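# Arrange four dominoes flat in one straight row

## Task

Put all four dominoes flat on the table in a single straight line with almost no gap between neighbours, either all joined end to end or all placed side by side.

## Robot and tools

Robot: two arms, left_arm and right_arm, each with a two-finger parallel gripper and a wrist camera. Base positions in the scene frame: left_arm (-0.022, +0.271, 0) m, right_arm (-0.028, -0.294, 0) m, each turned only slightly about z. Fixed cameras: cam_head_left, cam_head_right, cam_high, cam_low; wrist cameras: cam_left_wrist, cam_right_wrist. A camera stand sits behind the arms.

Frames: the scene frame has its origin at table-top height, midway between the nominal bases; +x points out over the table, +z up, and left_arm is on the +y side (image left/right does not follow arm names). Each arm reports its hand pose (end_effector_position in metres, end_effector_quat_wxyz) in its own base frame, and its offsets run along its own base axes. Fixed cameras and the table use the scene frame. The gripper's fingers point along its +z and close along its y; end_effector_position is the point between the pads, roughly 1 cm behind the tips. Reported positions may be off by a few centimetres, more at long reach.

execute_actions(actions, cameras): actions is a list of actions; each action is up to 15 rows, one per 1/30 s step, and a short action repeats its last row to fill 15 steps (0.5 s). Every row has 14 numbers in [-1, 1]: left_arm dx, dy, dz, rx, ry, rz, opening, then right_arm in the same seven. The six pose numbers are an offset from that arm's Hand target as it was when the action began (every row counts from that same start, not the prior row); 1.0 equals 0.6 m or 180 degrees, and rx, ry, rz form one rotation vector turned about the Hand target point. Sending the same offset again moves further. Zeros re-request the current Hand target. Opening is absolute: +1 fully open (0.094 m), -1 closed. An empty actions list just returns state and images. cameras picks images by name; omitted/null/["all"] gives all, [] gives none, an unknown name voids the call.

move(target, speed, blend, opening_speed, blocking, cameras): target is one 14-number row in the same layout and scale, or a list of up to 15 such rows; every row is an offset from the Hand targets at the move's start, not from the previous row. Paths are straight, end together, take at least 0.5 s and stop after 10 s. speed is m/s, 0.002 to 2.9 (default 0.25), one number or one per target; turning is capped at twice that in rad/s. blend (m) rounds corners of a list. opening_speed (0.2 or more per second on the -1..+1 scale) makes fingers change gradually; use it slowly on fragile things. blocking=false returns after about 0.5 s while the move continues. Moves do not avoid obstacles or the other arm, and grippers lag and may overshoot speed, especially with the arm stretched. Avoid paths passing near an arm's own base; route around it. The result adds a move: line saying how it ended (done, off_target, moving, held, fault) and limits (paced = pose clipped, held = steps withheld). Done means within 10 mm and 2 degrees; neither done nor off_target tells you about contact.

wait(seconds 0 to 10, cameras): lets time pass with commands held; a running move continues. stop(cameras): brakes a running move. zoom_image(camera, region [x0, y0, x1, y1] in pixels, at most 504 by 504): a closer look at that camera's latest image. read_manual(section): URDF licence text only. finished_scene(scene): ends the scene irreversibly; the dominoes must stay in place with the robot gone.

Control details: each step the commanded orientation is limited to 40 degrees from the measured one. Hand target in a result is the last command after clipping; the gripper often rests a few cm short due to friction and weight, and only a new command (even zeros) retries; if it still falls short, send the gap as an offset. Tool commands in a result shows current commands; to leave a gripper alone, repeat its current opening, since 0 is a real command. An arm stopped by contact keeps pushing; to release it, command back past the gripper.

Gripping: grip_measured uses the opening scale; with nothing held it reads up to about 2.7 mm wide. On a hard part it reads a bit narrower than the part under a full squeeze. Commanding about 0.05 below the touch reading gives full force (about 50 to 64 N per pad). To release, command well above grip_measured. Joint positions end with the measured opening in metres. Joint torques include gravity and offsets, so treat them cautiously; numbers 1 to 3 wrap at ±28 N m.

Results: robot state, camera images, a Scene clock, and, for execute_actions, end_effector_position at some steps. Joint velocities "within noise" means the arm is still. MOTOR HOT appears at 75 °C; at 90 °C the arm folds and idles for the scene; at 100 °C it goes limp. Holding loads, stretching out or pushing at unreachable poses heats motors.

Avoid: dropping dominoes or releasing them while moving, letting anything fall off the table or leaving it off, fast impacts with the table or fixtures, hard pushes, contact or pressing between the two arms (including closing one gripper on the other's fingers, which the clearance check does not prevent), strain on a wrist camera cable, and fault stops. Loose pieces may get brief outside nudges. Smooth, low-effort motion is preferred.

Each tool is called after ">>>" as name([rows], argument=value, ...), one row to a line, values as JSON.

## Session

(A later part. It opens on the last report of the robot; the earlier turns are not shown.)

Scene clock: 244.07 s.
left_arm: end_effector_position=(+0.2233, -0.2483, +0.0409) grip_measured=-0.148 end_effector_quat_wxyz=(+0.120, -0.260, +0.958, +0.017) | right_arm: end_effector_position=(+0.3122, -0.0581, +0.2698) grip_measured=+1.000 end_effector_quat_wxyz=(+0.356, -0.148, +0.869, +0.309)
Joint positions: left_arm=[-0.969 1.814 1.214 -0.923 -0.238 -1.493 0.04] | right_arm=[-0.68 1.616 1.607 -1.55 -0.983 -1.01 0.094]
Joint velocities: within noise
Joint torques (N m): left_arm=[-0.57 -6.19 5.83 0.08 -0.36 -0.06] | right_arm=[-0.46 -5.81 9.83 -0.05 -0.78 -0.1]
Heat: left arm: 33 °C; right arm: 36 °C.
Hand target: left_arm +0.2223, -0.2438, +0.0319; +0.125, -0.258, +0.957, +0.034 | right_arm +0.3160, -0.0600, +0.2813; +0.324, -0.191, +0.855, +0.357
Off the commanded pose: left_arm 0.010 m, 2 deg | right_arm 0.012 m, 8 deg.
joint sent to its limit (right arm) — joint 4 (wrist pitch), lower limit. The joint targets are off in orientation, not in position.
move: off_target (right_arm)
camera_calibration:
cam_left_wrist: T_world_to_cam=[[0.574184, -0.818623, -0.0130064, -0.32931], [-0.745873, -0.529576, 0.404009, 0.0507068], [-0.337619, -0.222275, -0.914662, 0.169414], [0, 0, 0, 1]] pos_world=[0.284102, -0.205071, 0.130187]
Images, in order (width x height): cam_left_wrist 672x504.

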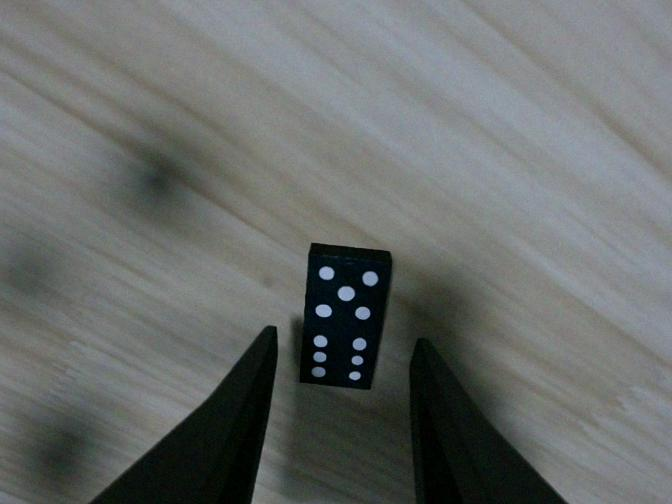

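>>> move(target=[-0.001,0.002,-0.048,0,0,0,-0.2,0,0,0,0,0,0,1], speed=0.05, cameras=["cam_left_wrist"])

>>> move(target=[-0.001,0.001,0.003,0,0,0,-0.8,0,0,0,0,0,0,1], opening_speed=0.3, cameras=["cam_left_wrist"])

>>> move(target=[0.01,0.005,0.14,0,0,0,-0.8,0,0,0,0,0,0,1], speed=0.1, cameras=["cam_left_wrist"])

Scene clock: 247.53 s.
left_arm: end_effector_position=(+0.2226, -0.2474, +0.0220) grip_measured=-0.199 end_effector_quat_wxyz=(+0.123, -0.258, +0.958, +0.018) | right_arm: end_effector_position=(+0.3122, -0.0581, +0.2698) grip_measured=+1.000 end_effector_quat_wxyz=(+0.356, -0.148, +0.869, +0.309)
Joint positions: left_arm=[-0.973 1.837 1.162 -0.847 -0.245 -1.494 0.038] | right_arm=[-0.68 1.616 1.607 -1.55 -0.983 -1.01 0.094]
Joint velocities: within noise
Joint torques (N m): left_arm=[-0.24 -5.09 4.08 0.41 -0.31 -0.06] | right_arm=[-0.43 -5.75 9.88 -0.06 -0.8 -0.11]
Heat: left arm: 33 °C; right arm: 36 °C.
Hand target: left_arm +0.2216, -0.2426, +0.0032; +0.125, -0.258, +0.957, +0.034 | right_arm +0.3160, -0.0600, +0.2813; +0.324, -0.191, +0.855, +0.357
Off the commanded pose: left_arm 0.020 m, 2 deg | right_arm 0.012 m, 8 deg.
joint sent to its limit (right arm) — joint 4 (wrist pitch), lower limit. The joint targets are off in orientation, not in position.
move: off_target (left_arm, right_arm)
camera_calibration:
cam_left_wrist: T_world_to_cam=[[0.572025, -0.820137, -0.012771, -0.328316], [-0.749596, -0.529018, 0.397801, 0.0593628], [-0.333008, -0.217979, -0.917383, 0.152173], [0, 0, 0, 1]] pos_world=[0.282978, -0.20469, 0.111794]
Images, in order (width x height): cam_left_wrist 672x504.

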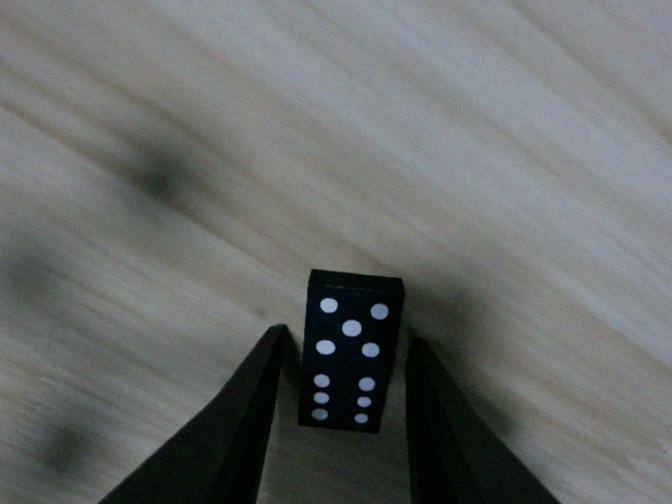

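Scene clock: 249.73 s.
left_arm: end_effector_position=(+0.2252, -0.2498, +0.0222) grip_measured=-0.507 end_effector_quat_wxyz=(+0.128, -0.259, +0.957, +0.012) | right_arm: end_effector_position=(+0.3122, -0.0581, +0.2698) grip_measured=+1.000 end_effector_quat_wxyz=(+0.356, -0.148, +0.869, +0.309)
Joint positions: left_arm=[-0.973 1.837 1.161 -0.832 -0.25 -1.494 0.023] | right_arm=[-0.68 1.616 1.607 -1.55 -0.983 -1.01 0.094]
Joint velocities: within noise
Joint torques (N m): left_arm=[-0.27 -5.48 4.25 0.21 -0.27 -0.06] | right_arm=[-0.42 -5.7 9.7 -0.06 -0.79 -0.11]
Heat: left arm: 32 °C; right arm: 36 °C.
Hand target: left_arm +0.2211, -0.2421, +0.0050; +0.125, -0.258, +0.957, +0.034 | right_arm +0.3160, -0.0600, +0.2813; +0.324, -0.191, +0.855, +0.357
Off the commanded pose: left_arm 0.019 m, 3 deg | right_arm 0.012 m, 8 deg.
joint sent to its limit (right arm) — joint 4 (wrist pitch), lower limit. The joint targets are off in orientation, not in position.
move: off_target (left_arm, right_arm)
camera_calibration:
cam_left_wrist: T_world_to_cam=[[0.572585, -0.819842, 0.00224935, -0.332261], [-0.754105, -0.525593, 0.3938, 0.061932], [-0.321672, -0.22718, -0.919193, 0.147907], [0, 0, 0, 1]] pos_world=[0.284528, -0.206249, 0.112314]
Images, in order (width x height): cam_left_wrist 672x504.

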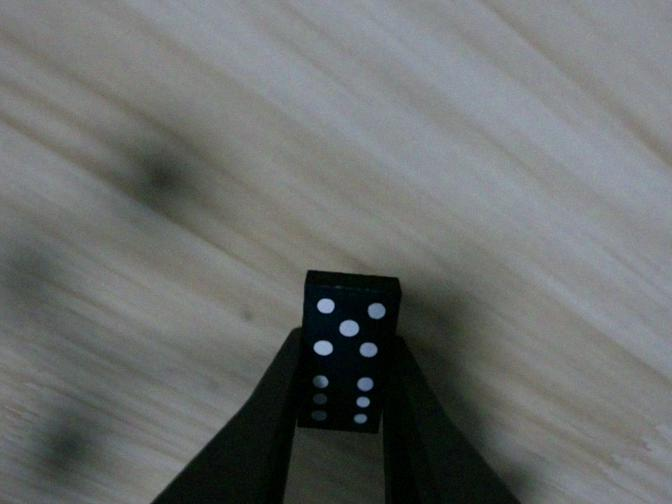

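Scene clock: 251.33 s.
left_arm: end_effector_position=(+0.2237, -0.2410, +0.0774) grip_measured=-0.507 end_effector_quat_wxyz=(+0.118, -0.256, +0.959, +0.040) | right_arm: end_effector_position=(+0.3122, -0.0581, +0.2698) grip_measured=+1.000 end_effector_quat_wxyz=(+0.356, -0.148, +0.869, +0.309)
Joint positions: left_arm=[-0.962 1.793 1.338 -1.111 -0.25 -1.482 0.023] | right_arm=[-0.68 1.616 1.607 -1.55 -0.983 -1.01 0.094]
Joint velocities: within noise
Joint torques (N m): left_arm=[0.5 -9.47 8.54 -0.3 -0.26 0.04] | right_arm=[-0.46 -5.75 9.78 -0.06 -0.81 -0.11]
Heat: left arm: 32 °C; right arm: 36 °C.
Hand target: left_arm +0.2271, -0.2390, +0.0890; +0.125, -0.258, +0.957, +0.034 | right_arm +0.3160, -0.0600, +0.2813; +0.324, -0.191, +0.855, +0.357
Off the commanded pose: left_arm 0.012 m, 1 deg | right_arm 0.012 m, 8 deg.
joint sent to its limit (right arm) — joint 4 (wrist pitch), lower limit. The joint targets are off in orientation, not in position.
move: off_target (left_arm, right_arm)
camera_calibration:
cam_left_wrist: T_world_to_cam=[[0.571594, -0.818436, -0.0586817, -0.318894], [-0.740651, -0.545404, 0.392391, 0.036081], [-0.353152, -0.180826, -0.917925, 0.218225], [0, 0, 0, 1]] pos_world=[0.286068, -0.201855, 0.167443]
Images, in order (width x height): cam_left_wrist 672x504.

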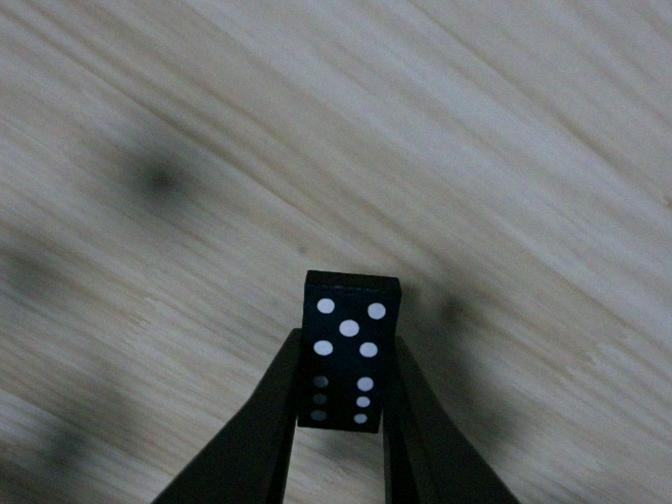

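>>> move([
  [0.08,0.402,0.02,0,0,-0.164,-0.8,0,0,0,0,0,0,1],
], speed=0.2, cameras=["cam_left_wrist"])

Scene clock: 256.43 s.
left_arm: end_effector_position=(+0.2730, +0.0012, +0.0983) grip_measured=-0.507 end_effector_quat_wxyz=(+0.122, -0.005, +0.992, +0.004) | right_arm: end_effector_position=(+0.3122, -0.0581, +0.2698) grip_measured=+1.000 end_effector_quat_wxyz=(+0.356, -0.148, +0.869, +0.309)
Joint positions: left_arm=[-0.006 1.352 0.973 -0.947 -0.011 -0.014 0.023] | right_arm=[-0.68 1.616 1.607 -1.55 -0.983 -1.01 0.094]
Joint velocities: within noise
Joint torques (N m): left_arm=[0.65 -4.92 7.66 0.46 0.03 0.04] | right_arm=[-0.49 -5.67 9.78 -0.06 -0.8 -0.09]
Heat: left arm: 33 °C; right arm: 36 °C.
Hand target: left_arm +0.2751, +0.0021, +0.1010; +0.130, -0.006, +0.991, +0.001 | right_arm +0.3160, -0.0600, +0.2813; +0.324, -0.191, +0.855, +0.357
Off the commanded pose: left_arm 0.003 m, 1 deg | right_arm 0.012 m, 8 deg.
joint sent to its limit (right arm) — joint 4 (wrist pitch), lower limit. The joint targets are off in orientation, not in position.
move: off_target (right_arm)
camera_calibration:
cam_left_wrist: T_world_to_cam=[[0.0958913, -0.994206, -0.0485799, -0.0186246], [-0.911468, -0.107316, 0.397127, 0.242123], [-0.400039, 0.00619797, -0.916477, 0.311093], [0, 0, 0, 1]] pos_world=[0.346922, 0.00553878, 0.188052]
Images, in order (width x height): cam_left_wrist 672x504.

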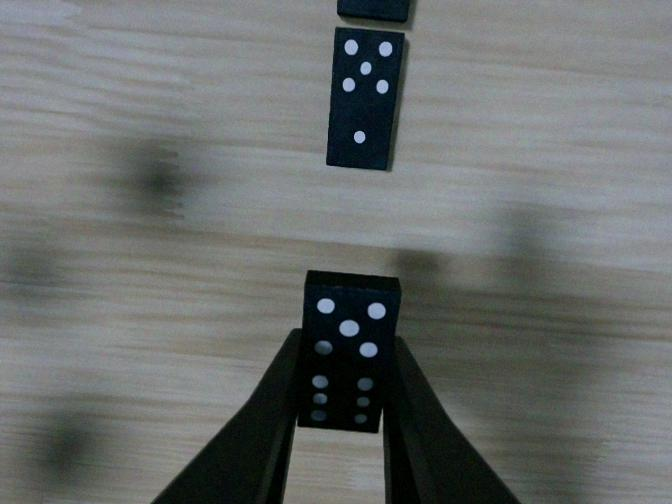

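>>> move([
  [0.01,-0.001,-0.1,0,0,0.003,-0.8,0,0,0,0,0,0,1],
], speed=0.08, cameras=["cam_left_wrist"])

Scene clock: 261.93 s.
left_arm: end_effector_position=(+0.2835, +0.0010, +0.0476) grip_measured=-0.507 end_effector_quat_wxyz=(+0.138, -0.006, +0.990, +0.003) | right_arm: end_effector_position=(+0.3122, -0.0581, +0.2698) grip_measured=+1.000 end_effector_quat_wxyz=(+0.356, -0.148, +0.869, +0.309)
Joint positions: left_arm=[-0.006 1.419 0.81 -0.686 -0.01 -0.017 0.023] | right_arm=[-0.68 1.616 1.607 -1.55 -0.983 -1.01 0.094]
Joint velocities: within noise
Joint torques (N m): left_arm=[0.29 -3.69 6.22 0.53 0.02 -0.05] | right_arm=[-0.44 -5.81 9.85 -0.04 -0.79 -0.08]
Heat: left arm: 33 °C; right arm: 36 °C.
Hand target: left_arm +0.2811, +0.0015, +0.0409; +0.130, -0.010, +0.991, +0.002 | right_arm +0.3160, -0.0600, +0.2813; +0.324, -0.191, +0.855, +0.357
Off the commanded pose: left_arm 0.007 m, 1 deg | right_arm 0.012 m, 8 deg.
joint sent to its limit (right arm) — joint 4 (wrist pitch), lower limit. The joint targets are off in orientation, not in position.
move: off_target (right_arm)
camera_calibration:
cam_left_wrist: T_world_to_cam=[[0.09979, -0.994021, -0.0443272, -0.0235758], [-0.923045, -0.109115, 0.368893, 0.276344], [-0.371524, 0.00410413, -0.928414, 0.261273], [0, 0, 0, 1]] pos_world=[0.3545, 0.00564618, 0.139583]
Images, in order (width x height): cam_left_wrist 672x504.

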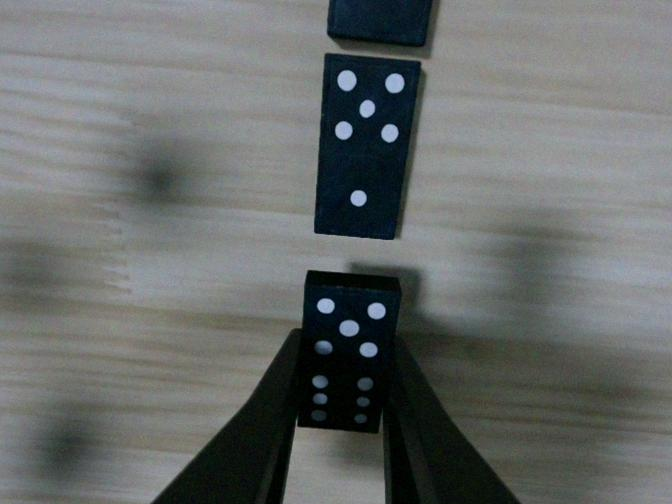

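>>> move([
  [-0.004,-0.001,-0.03,0,0,0,-0.8,0,0,0,0,0,0,1],
  [-0.007,-0.001,-0.058,0,0,0,-0.8,0,0,0,0,0,0,1],
], speed=[0.05,0.025], cameras=["cam_left_wrist"])

Scene clock: 266.63 s.
left_arm: end_effector_position=(+0.2831, +0.0010, +0.0211) grip_measured=-0.507 end_effector_quat_wxyz=(+0.144, -0.007, +0.989, +0.003) | right_arm: end_effector_position=(+0.3122, -0.0581, +0.2698) grip_measured=+1.000 end_effector_quat_wxyz=(+0.356, -0.148, +0.869, +0.309)
Joint positions: left_arm=[-0.006 1.455 0.721 -0.547 -0.01 -0.02 0.023] | right_arm=[-0.68 1.616 1.607 -1.55 -0.983 -1.01 0.094]
Joint velocities: within noise
Joint torques (N m): left_arm=[0.06 -2.73 4.34 0.77 0.01 -0.05] | right_arm=[-0.43 -5.7 9.87 -0.07 -0.79 -0.11]
Heat: left arm: 33 °C; right arm: 36 °C.
Hand target: left_arm +0.2769, +0.0009, +0.0062; +0.130, -0.010, +0.991, +0.002 | right_arm +0.3160, -0.0600, +0.2813; +0.324, -0.191, +0.855, +0.357
Off the commanded pose: left_arm 0.016 m, 2 deg | right_arm 0.012 m, 8 deg.
joint sent to its limit (right arm) — joint 4 (wrist pitch), lower limit. The joint targets are off in orientation, not in position.
move: off_target (left_arm, right_arm)
camera_calibration:
cam_left_wrist: T_world_to_cam=[[0.102864, -0.993804, -0.0420961, -0.0255874], [-0.927764, -0.111118, 0.35624, 0.287467], [-0.35871, 0.00241108, -0.933446, 0.233093], [0, 0, 0, 1]] pos_world=[0.352946, 0.00595179, 0.114096]
Images, in order (width x height): cam_left_wrist 672x504.

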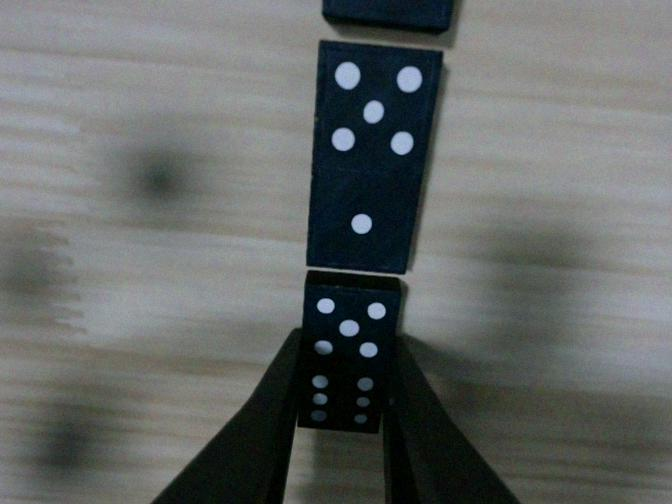

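>>> move([
  [-0.002,0,-0.01,0,0,0,-0.8,0,0,0,0,0,0,1],
], speed=0.025, cameras=["cam_left_wrist"])

>>> move(target=[0,0,0.003,0,0,0,-0.25,0,0,0,0,0,0,1], opening_speed=0.3, cameras=["cam_left_wrist"])

>>> move(target=[-0.01,0,0.13,0,0,0,-0.25,0,0,0,0,0,0,1], speed=0.08)

>>> zoom_image(camera="cam_high", region=[340, 180, 450, 270])

>>> zoom_image(camera="cam_right_wrist", region=[60, 10, 220, 170])

Scene clock: 271.10 s.
left_arm: end_effector_position=(+0.2830, +0.0010, +0.0205) grip_measured=-0.507 end_effector_quat_wxyz=(+0.145, -0.007, +0.989, +0.003) | right_arm: end_effector_position=(+0.3122, -0.0581, +0.2698) grip_measured=+1.000 end_effector_quat_wxyz=(+0.356, -0.148, +0.869, +0.309)
Joint positions: left_arm=[-0.006 1.455 0.718 -0.543 -0.01 -0.02 0.023] | right_arm=[-0.68 1.616 1.607 -1.55 -0.983 -1.01 0.094]
Joint velocities: within noise
Joint torques (N m): left_arm=[0.06 -2.25 3.02 1.03 0.01 -0.05] | right_arm=[-0.5 -5.7 9.65 -0.02 -0.8 -0.1]
Heat: left arm: 32 °C; right arm: 36 °C.
Hand target: left_arm +0.2757, +0.0009, +0.0002; +0.130, -0.010, +0.991, +0.002 | right_arm +0.3160, -0.0600, +0.2813; +0.324, -0.191, +0.855, +0.357
Off the commanded pose: left_arm 0.022 m, 2 deg | right_arm 0.012 m, 8 deg.
joint sent to its limit (right arm) — joint 4 (wrist pitch), lower limit. The joint targets are off in orientation, not in position.
move: off_target (left_arm, right_arm)
camera_calibration:
cam_left_wrist: T_world_to_cam=[[0.102915, -0.993804, -0.0419765, -0.0256131], [-0.92818, -0.11112, 0.355154, 0.287667], [-0.357618, 0.002411, -0.933865, 0.232087], [0, 0, 0, 1]] pos_world=[0.352641, 0.00595179, 0.113497]
Images, in order (width x height): cam_left_wrist 672x504.

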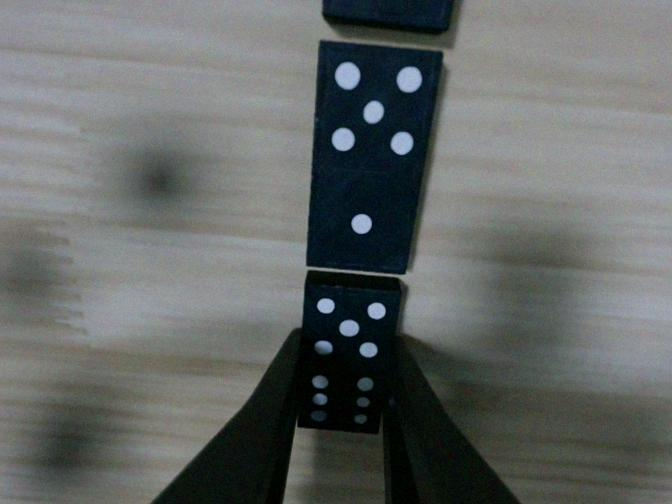

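Scene clock: 273.13 s.
left_arm: end_effector_position=(+0.2888, +0.0005, +0.0212) grip_measured=-0.252 end_effector_quat_wxyz=(+0.159, -0.008, +0.987, +0.002) | right_arm: end_effector_position=(+0.3122, -0.0581, +0.2698) grip_measured=+1.000 end_effector_quat_wxyz=(+0.356, -0.148, +0.869, +0.309)
Joint positions: left_arm=[-0.006 1.454 0.71 -0.508 -0.007 -0.021 0.035] | right_arm=[-0.68 1.616 1.607 -1.55 -0.983 -1.01 0.094]
Joint velocities: within noise
Joint torques (N m): left_arm=[0.05 -2.35 4.1 0.61 -0.02 -0.04] | right_arm=[-0.35 -5.71 9.81 -0.06 -0.8 -0.07]
Heat: left arm: 32 °C; right arm: 36 °C.
Hand target: left_arm +0.2756, +0.0009, +0.0019; +0.130, -0.010, +0.991, +0.002 | right_arm +0.3160, -0.0600, +0.2813; +0.324, -0.191, +0.855, +0.357
Off the commanded pose: left_arm 0.023 m, 3 deg | right_arm 0.012 m, 8 deg.
joint sent to its limit (right arm) — joint 4 (wrist pitch), lower limit. The joint targets are off in orientation, not in position.
move: off_target (left_arm, right_arm)
camera_calibration:
cam_left_wrist: T_world_to_cam=[[0.104421, -0.993884, -0.0359386, -0.0272387], [-0.938026, -0.110431, 0.3285, 0.296135], [-0.330459, -0.000591033, -0.94382, 0.227249], [0, 0, 0, 1]] pos_world=[0.355723, 0.00576466, 0.116223]
Images, in order (width x height): cam_left_wrist 672x504.

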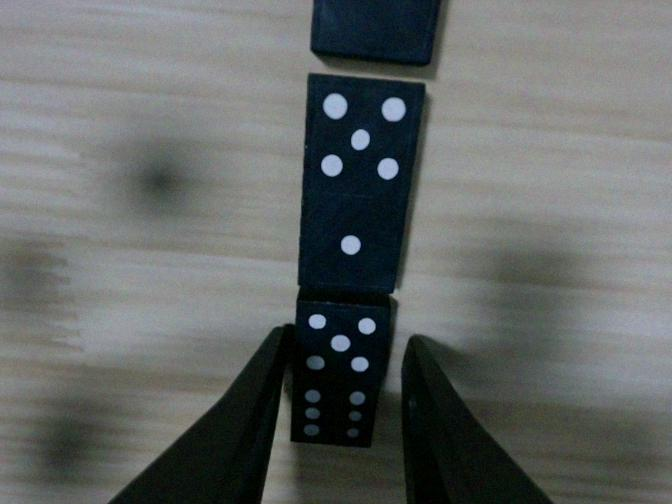

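Scene clock: 274.83 s.
left_arm: end_effector_position=(+0.2668, +0.0006, +0.0703) grip_measured=-0.252 end_effector_quat_wxyz=(+0.119, -0.008, +0.993, +0.002) | right_arm: end_effector_position=(+0.3122, -0.0581, +0.2698) grip_measured=+1.000 end_effector_quat_wxyz=(+0.356, -0.148, +0.869, +0.309)
Joint positions: left_arm=[-0.006 1.355 0.864 -0.841 -0.007 -0.021 0.035] | right_arm=[-0.68 1.616 1.607 -1.55 -0.983 -1.01 0.094]
Joint velocities: within noise
Joint torques (N m): left_arm=[0.05 -5.63 9.2 0.22 -0.02 -0.04] | right_arm=[-0.49 -5.7 9.73 -0.05 -0.79 -0.11]
Heat: left arm: 32 °C; right arm: 36 °C.
Hand target: left_arm +0.2697, +0.0009, +0.0800; +0.130, -0.010, +0.991, +0.002 | right_arm +0.3160, -0.0600, +0.2813; +0.324, -0.191, +0.855, +0.357
Off the commanded pose: left_arm 0.010 m, 1 deg | right_arm 0.012 m, 8 deg.
joint sent to its limit (right arm) — joint 4 (wrist pitch), lower limit. The joint targets are off in orientation, not in position.
move: off_target (right_arm)
camera_calibration:
cam_left_wrist: T_world_to_cam=[[0.10098, -0.993894, -0.0444737, -0.02164], [-0.908148, -0.110339, 0.403848, 0.246153], [-0.406289, -0.000391815, -0.913744, 0.284348], [0, 0, 0, 1]] pos_world=[0.341256, 0.0057639, 0.15945]
cam_right_wrist: T_world_to_cam=[[0.575949, -0.711614, -0.402355, -0.109811], [-0.817325, -0.511032, -0.266133, 0.330231], [-0.0162327, 0.482133, -0.875948, 0.372664], [0, 0, 0, 1]] pos_world=[0.3392, -0.0890579, 0.370137]

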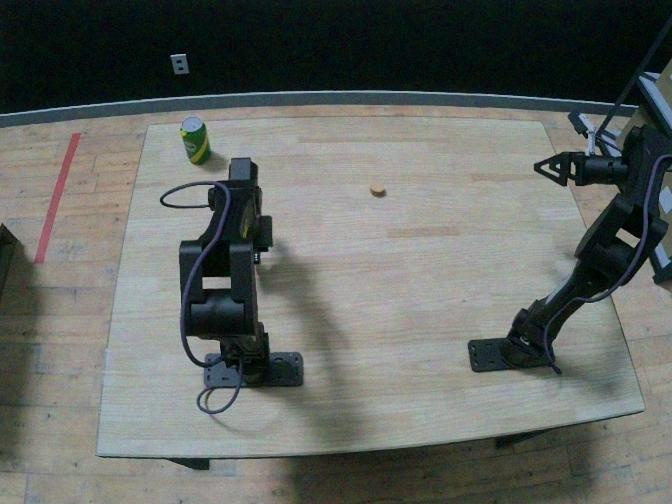

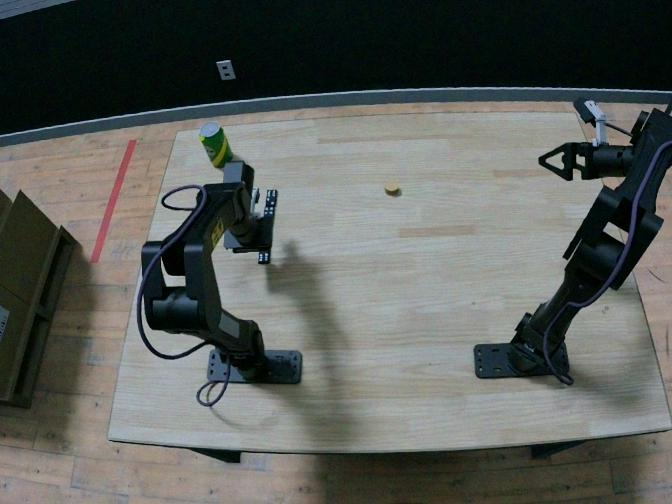

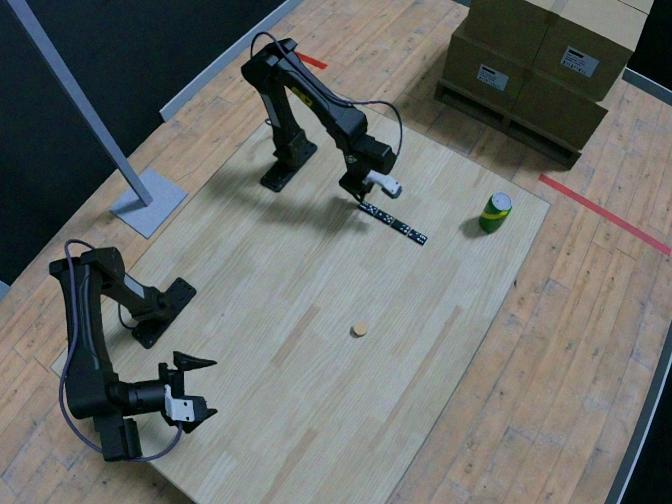

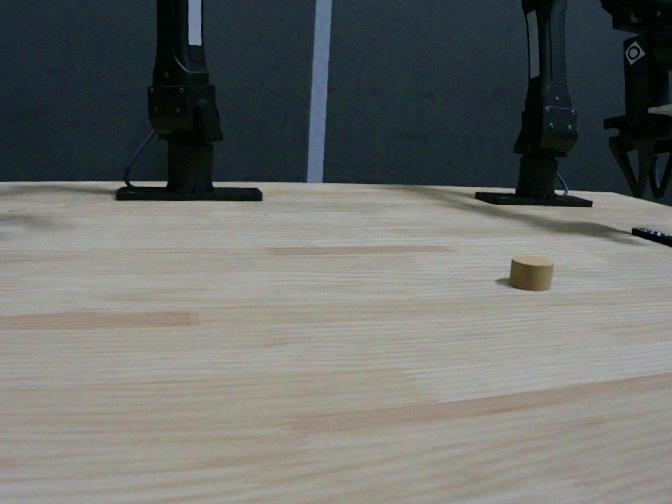

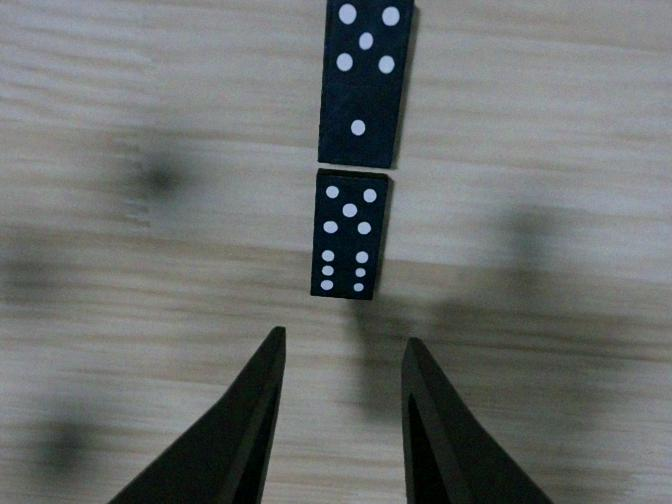

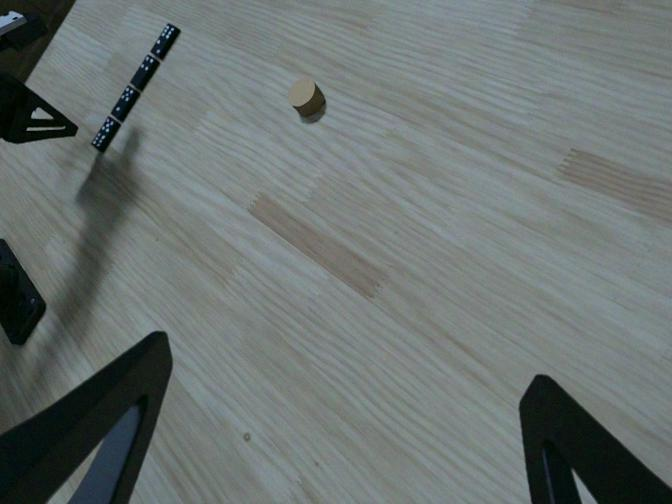

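Scaled by 4.582 from the camera's 672x504 image, which has a finer 960x720 frame.

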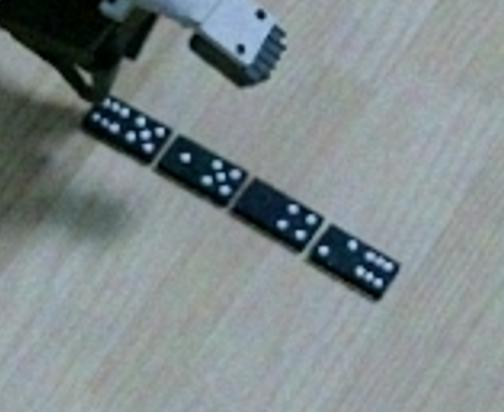

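Scaled by 3.150 from the camera's 672x504 image, which has a finer 960x720 frame.

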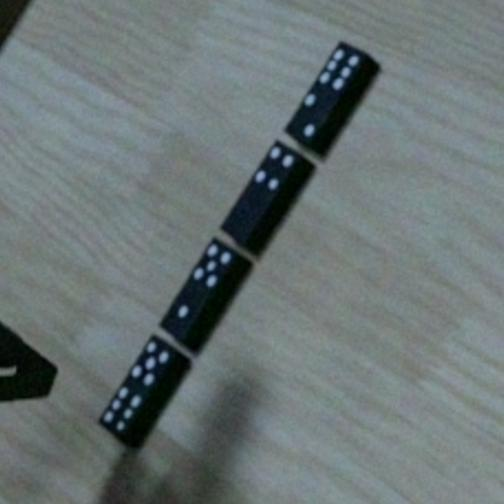

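>>> move([
  [-0.068,0,0,0,0,0,-0.7,0,0,0,0,0,0,1],
  [-0.068,-0.0005,-0.093,0,0,0,-0.7,0,0,0,0,0,0,1],
], speed=0.08, cameras=["cam_left_wrist","cam_high"])

Scene clock: 282.23 s.
left_arm: end_effector_position=(+0.2315, +0.0008, +0.0295) grip_measured=-0.698 end_effector_quat_wxyz=(+0.136, -0.008, +0.991, +0.002) | right_arm: end_effector_position=(+0.3122, -0.0581, +0.2698) grip_measured=+1.000 end_effector_quat_wxyz=(+0.356, -0.148, +0.869, +0.309)
Joint positions: left_arm=[-0.006 1.226 0.594 -0.665 -0.007 -0.023 0.014] | right_arm=[-0.68 1.616 1.607 -1.55 -0.983 -1.01 0.094]
Joint velocities: within noise
Joint torques (N m): left_arm=[-0.18 -2.24 6.13 0.55 -0.03 -0.05] | right_arm=[-0.39 -5.64 9.72 -0.07 -0.81 -0.1]
Heat: left arm: 32 °C; right arm: 36 °C.
Hand target: left_arm +0.2288, +0.0006, +0.0241; +0.130, -0.010, +0.991, +0.002 | right_arm +0.3160, -0.0600, +0.2813; +0.324, -0.191, +0.855, +0.357
Off the commanded pose: left_arm 0.006 m, 1 deg | right_arm 0.012 m, 8 deg.
joint sent to its limit (right arm) — joint 4 (wrist pitch), lower limit. The joint targets are off in orientation, not in position.
move: off_target (right_arm)
camera_calibration:
cam_left_wrist: T_world_to_cam=[[0.103948, -0.99377, -0.0402107, -0.0204639], [-0.921604, -0.111443, 0.371788, 0.234616], [-0.373953, -0.00158815, -0.927446, 0.225604], [0, 0, 0, 1]] pos_world=[0.302715, 0.00616808, 0.121185]
Images, in order (width x height): cam_high 672x504, cam_left_wrist 672x504.

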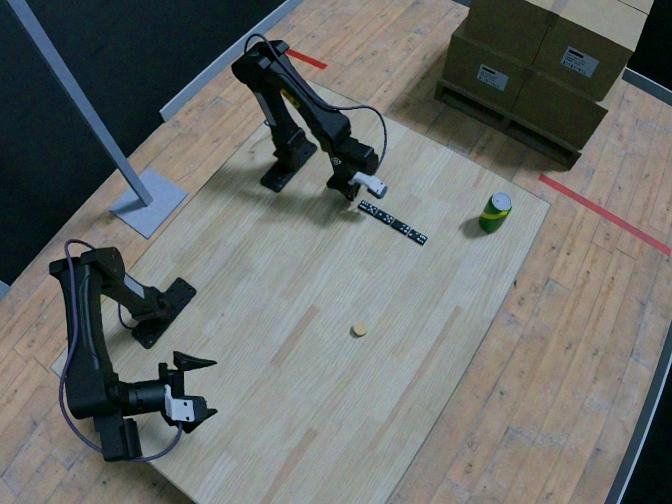

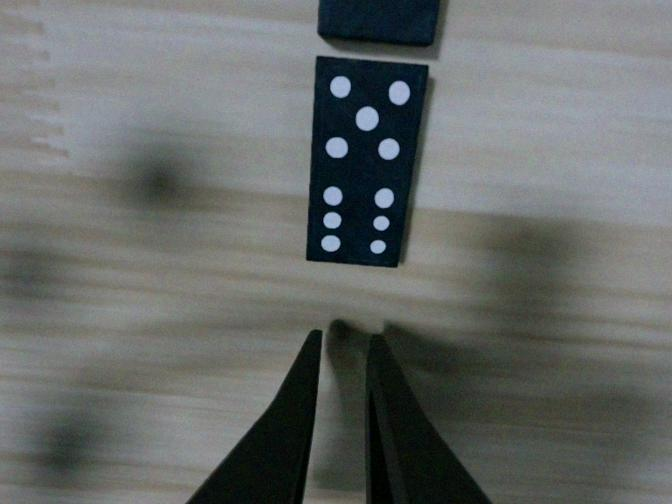

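>>> move([
  [0,-0.0025,-0.011,0,0,0,-0.7,0,0,0,0,0,0,1],
  [0.038,-0.0025,-0.011,0,0,0,-0.7,0,0,0,0,0,0,1],
], speed=0.03, cameras=["cam_left_wrist","cam_high"])

>>> zoom_image(camera="cam_high", region=[340, 180, 450, 270])

Scene clock: 286.17 s.
left_arm: end_effector_position=(+0.2434, +0.0000, +0.0200) grip_measured=-0.698 end_effector_quat_wxyz=(+0.122, -0.011, +0.992, +0.001) | right_arm: end_effector_position=(+0.3122, -0.0581, +0.2698) grip_measured=+1.000 end_effector_quat_wxyz=(+0.356, -0.148, +0.869, +0.309)
Joint positions: left_arm=[-0.009 1.328 0.629 -0.626 -0.007 -0.03 0.014] | right_arm=[-0.68 1.616 1.607 -1.55 -0.983 -1.01 0.094]
Joint velocities: within noise
Joint torques (N m): left_arm=[-0.46 -1.84 7.45 0.78 -0.04 -0.03] | right_arm=[-0.59 -5.68 9.81 -0.05 -0.8 -0.1]
Heat: left arm: 32 °C; right arm: 36 °C.
Hand target: left_arm +0.2518, -0.0008, +0.0177; +0.130, -0.010, +0.991, +0.002 | right_arm +0.3160, -0.0600, +0.2813; +0.324, -0.191, +0.855, +0.357
Off the commanded pose: left_arm 0.009 m, 1 deg | right_arm 0.012 m, 8 deg.
joint sent to its limit (right arm) — joint 4 (wrist pitch), lower limit. The joint targets are off in orientation, not in position.
move: off_target (right_arm)
camera_calibration:
cam_left_wrist: T_world_to_cam=[[0.107085, -0.993383, -0.0415036, -0.0236641], [-0.910417, -0.114747, 0.397458, 0.245762], [-0.399591, -0.00477632, -0.916681, 0.227366], [0, 0, 0, 1]] pos_world=[0.317133, 0.00577901, 0.10976]
Images, in order (width x height): cam_high 672x504, cam_left_wrist 672x504.

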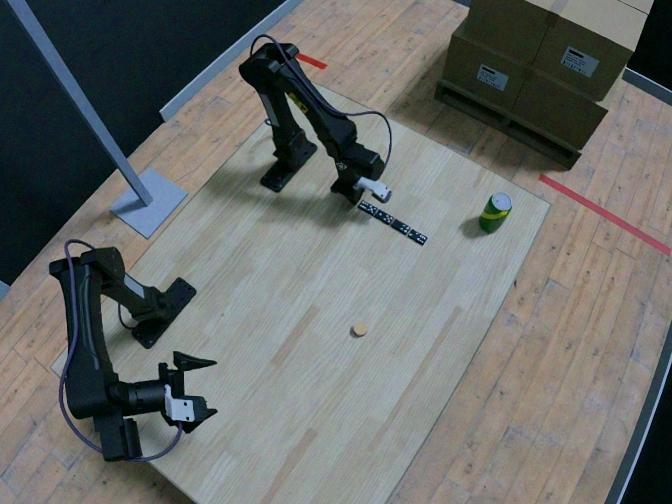

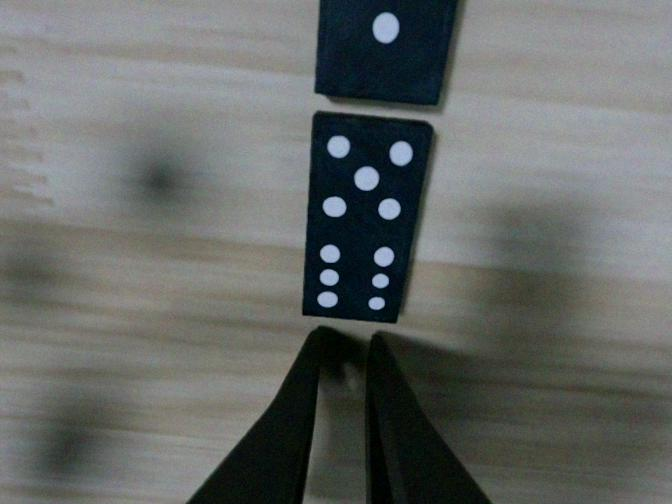

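Scaled by 4.582 from the camera's 672x504 image, which has a finer 960x720 frame.

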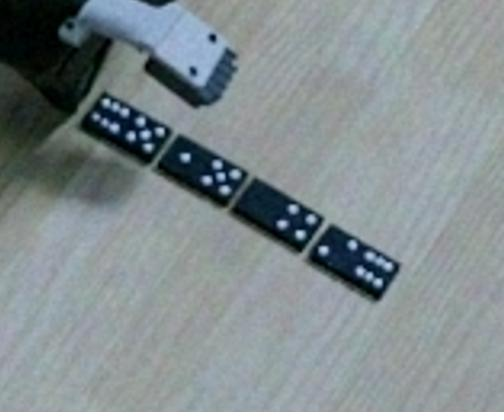

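>>> move([
  [0.0,-0.002,0.006,0,0,0,-0.7,0,0,0,0,0,0,1],
  [0.018,-0.002,0.006,0,0,0,-0.7,0,0,0,0,0,0,1],
], speed=0.03, cameras=["cam_left_wrist","cam_high"])

>>> zoom_image(camera="cam_high", region=[340, 180, 450, 270])

Scene clock: 289.90 s.
left_arm: end_effector_position=(+0.2539, -0.0008, +0.0204) grip_measured=-0.698 end_effector_quat_wxyz=(+0.122, -0.011, +0.992, +0.001) | right_arm: end_effector_position=(+0.3122, -0.0581, +0.2698) grip_measured=+1.000 end_effector_quat_wxyz=(+0.356, -0.148, +0.869, +0.309)
Joint positions: left_arm=[-0.013 1.374 0.665 -0.617 -0.008 -0.034 0.014] | right_arm=[-0.68 1.616 1.607 -1.55 -0.983 -1.01 0.094]
Joint velocities: within noise
Joint torques (N m): left_arm=[-0.58 -2.65 8.31 0.61 -0.05 -0.04] | right_arm=[-0.47 -5.78 9.78 -0.04 -0.83 -0.12]
Heat: left arm: 32 °C; right arm: 36 °C.
Hand target: left_arm +0.2624, -0.0020, +0.0211; +0.130, -0.011, +0.991, +0.002 | right_arm +0.3160, -0.0600, +0.2813; +0.324, -0.191, +0.855, +0.357
Off the commanded pose: left_arm 0.009 m, 1 deg | right_arm 0.012 m, 8 deg.
joint sent to its limit (right arm) — joint 4 (wrist pitch), lower limit. The joint targets are off in orientation, not in position.
move: off_target (right_arm)
camera_calibration:
cam_left_wrist: T_world_to_cam=[[0.107493, -0.993346, -0.0413452, -0.0256324], [-0.910062, -0.115054, 0.398182, 0.255022], [-0.40029, -0.00517514, -0.916374, 0.232072], [0, 0, 0, 1]] pos_world=[0.327737, 0.00508045, 0.11006]
Images, in order (width x height): cam_high 672x504, cam_left_wrist 672x504.

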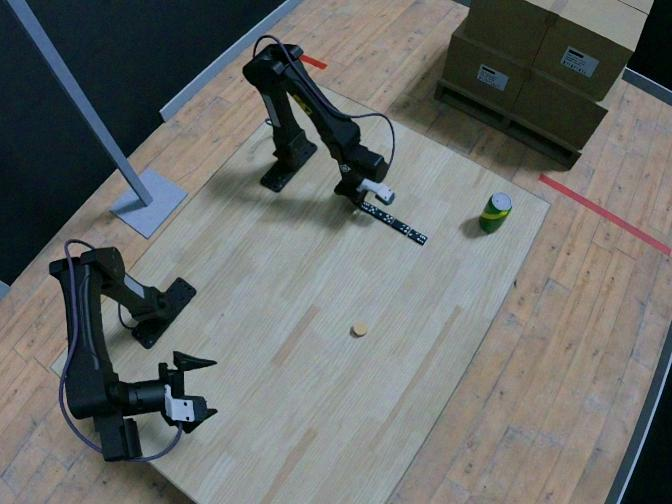

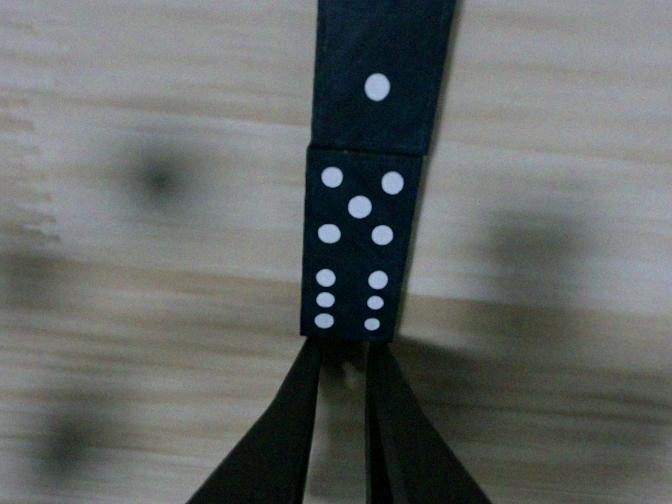

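Scaled by 4.582 from the camera's 672x504 image, which has a finer 960x720 frame.

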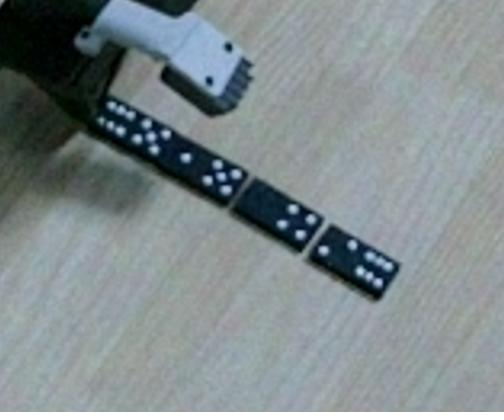

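>>> move([
  [0.007,-0.0005,0.002,0,0,0,-0.7,0,0,0,0,0,0,1],
], speed=0.03, cameras=["cam_left_wrist","cam_high"])

>>> zoom_image(camera="cam_high", region=[340, 180, 450, 270])

Scene clock: 291.93 s.
left_arm: end_effector_position=(+0.2579, -0.0009, +0.0207) grip_measured=-0.698 end_effector_quat_wxyz=(+0.122, -0.011, +0.992, +0.001) | right_arm: end_effector_position=(+0.3122, -0.0581, +0.2698) grip_measured=+1.000 end_effector_quat_wxyz=(+0.356, -0.148, +0.869, +0.309)
Joint positions: left_arm=[-0.013 1.39 0.679 -0.615 -0.008 -0.034 0.014] | right_arm=[-0.68 1.616 1.607 -1.55 -0.983 -1.01 0.094]
Joint velocities: within noise
Joint torques (N m): left_arm=[-0.66 -2.89 8.59 0.56 -0.05 -0.05] | right_arm=[-0.46 -5.76 9.81 -0.08 -0.82 -0.1]
Heat: left arm: 32 °C; right arm: 36 °C.
Hand target: left_arm +0.2666, -0.0023, +0.0223; +0.130, -0.010, +0.991, +0.002 | right_arm +0.3160, -0.0600, +0.2813; +0.324, -0.191, +0.855, +0.357
Off the commanded pose: left_arm 0.009 m, 1 deg | right_arm 0.012 m, 8 deg.
joint sent to its limit (right arm) — joint 4 (wrist pitch), lower limit. The joint targets are off in orientation, not in position.
move: off_target (right_arm)
camera_calibration:
cam_left_wrist: T_world_to_cam=[[0.107824, -0.993311, -0.0413183, -0.0262658], [-0.909879, -0.115344, 0.398516, 0.258477], [-0.400616, -0.00537484, -0.91623, 0.23395], [0, 0, 0, 1]] pos_world=[0.331739, 0.00498108, 0.110259]
Images, in order (width x height): cam_high 672x504, cam_left_wrist 672x504.

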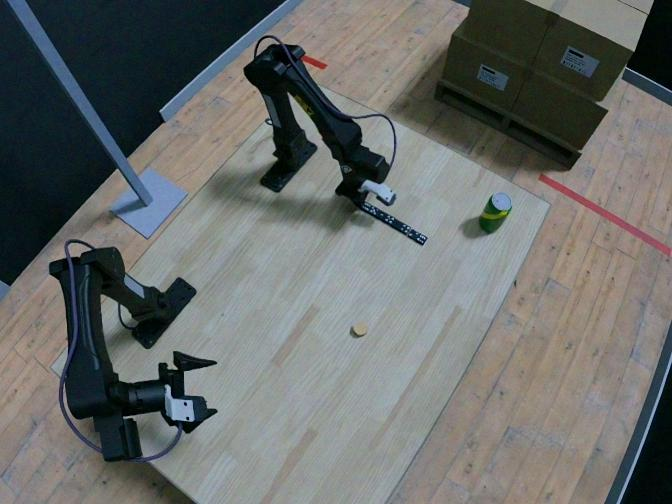

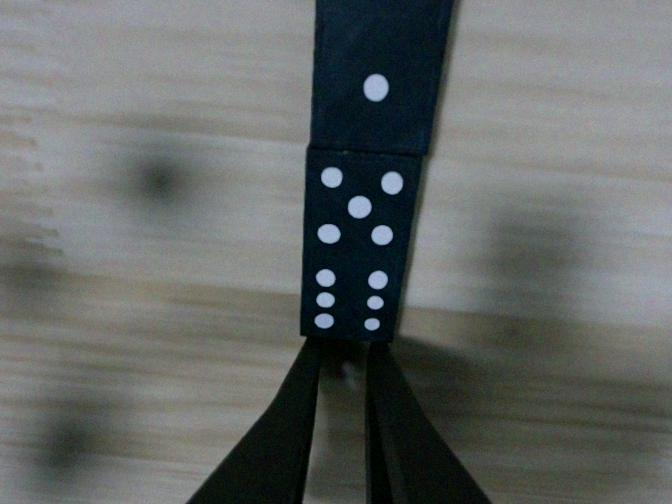

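Scaled by 4.582 from the camera's 672x504 image, which has a finer 960x720 frame.

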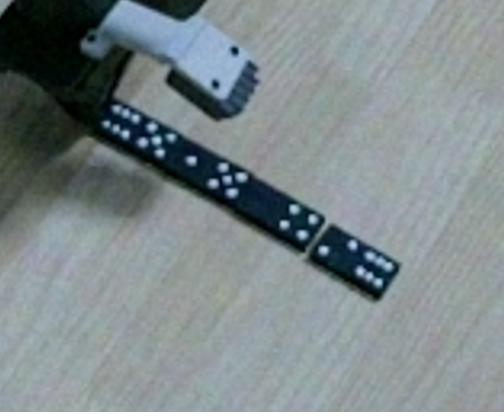

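>>> move([
  [0.0055,-0.0002,0.001,0,0,0,-0.7,0,0,0,0,0,0,1],
], speed=0.03, cameras=["cam_left_wrist","cam_high"])

>>> zoom_image(camera="cam_high", region=[340, 180, 450, 270])

Scene clock: 293.87 s.
left_arm: end_effector_position=(+0.2612, -0.0009, +0.0209) grip_measured=-0.698 end_effector_quat_wxyz=(+0.122, -0.011, +0.992, +0.001) | right_arm: end_effector_position=(+0.3122, -0.0581, +0.2698) grip_measured=+1.000 end_effector_quat_wxyz=(+0.356, -0.148, +0.869, +0.309)
Joint positions: left_arm=[-0.013 1.404 0.69 -0.613 -0.008 -0.035 0.014] | right_arm=[-0.68 1.616 1.607 -1.55 -0.983 -1.01 0.094]
Joint velocities: within noise
Joint torques (N m): left_arm=[-0.68 -3.07 8.73 0.53 -0.05 -0.05] | right_arm=[-0.46 -5.64 9.72 -0.02 -0.8 -0.12]
Heat: left arm: 32 °C; right arm: 36 °C.
Hand target: left_arm +0.2700, -0.0024, +0.0230; +0.130, -0.010, +0.991, +0.002 | right_arm +0.3160, -0.0600, +0.2813; +0.324, -0.191, +0.855, +0.357
Off the commanded pose: left_arm 0.009 m, 1 deg | right_arm 0.012 m, 8 deg.
joint sent to its limit (right arm) — joint 4 (wrist pitch), lower limit. The joint targets are off in orientation, not in position.
move: off_target (right_arm)
camera_calibration:
cam_left_wrist: T_world_to_cam=[[0.108232, -0.993274, -0.0411293, -0.0267661], [-0.909974, -0.115645, 0.398214, 0.261425], [-0.400292, -0.00567306, -0.91637, 0.235455], [0, 0, 0, 1]] pos_world=[0.335038, 0.00498211, 0.11056]
Images, in order (width x height): cam_high 672x504, cam_left_wrist 672x504.

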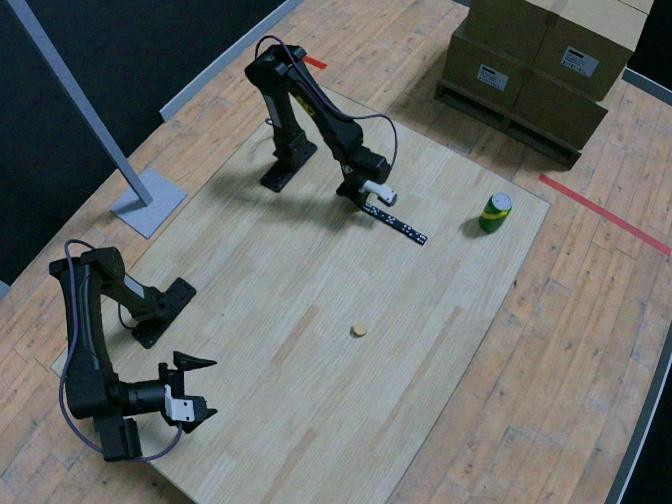

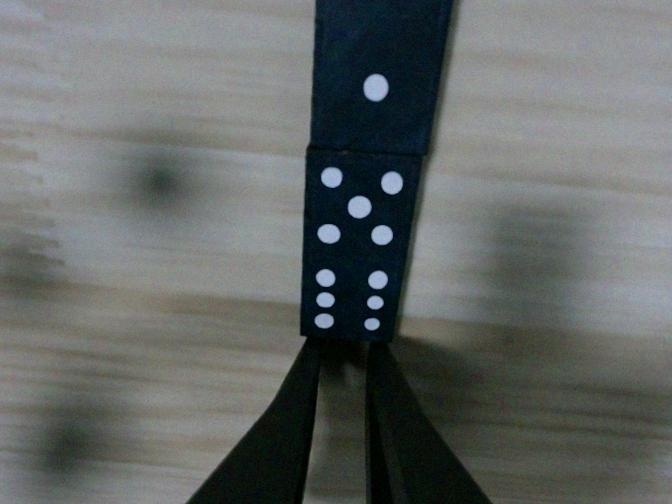

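Scaled by 4.582 from the camera's 672x504 image, which has a finer 960x720 frame.

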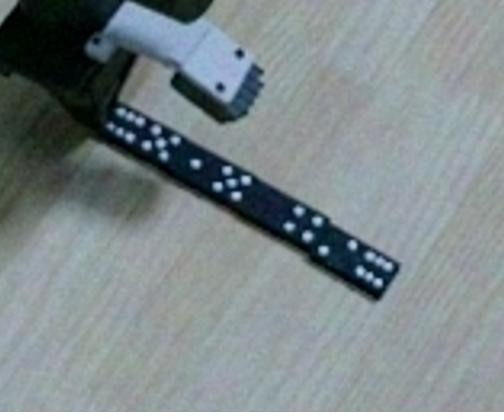

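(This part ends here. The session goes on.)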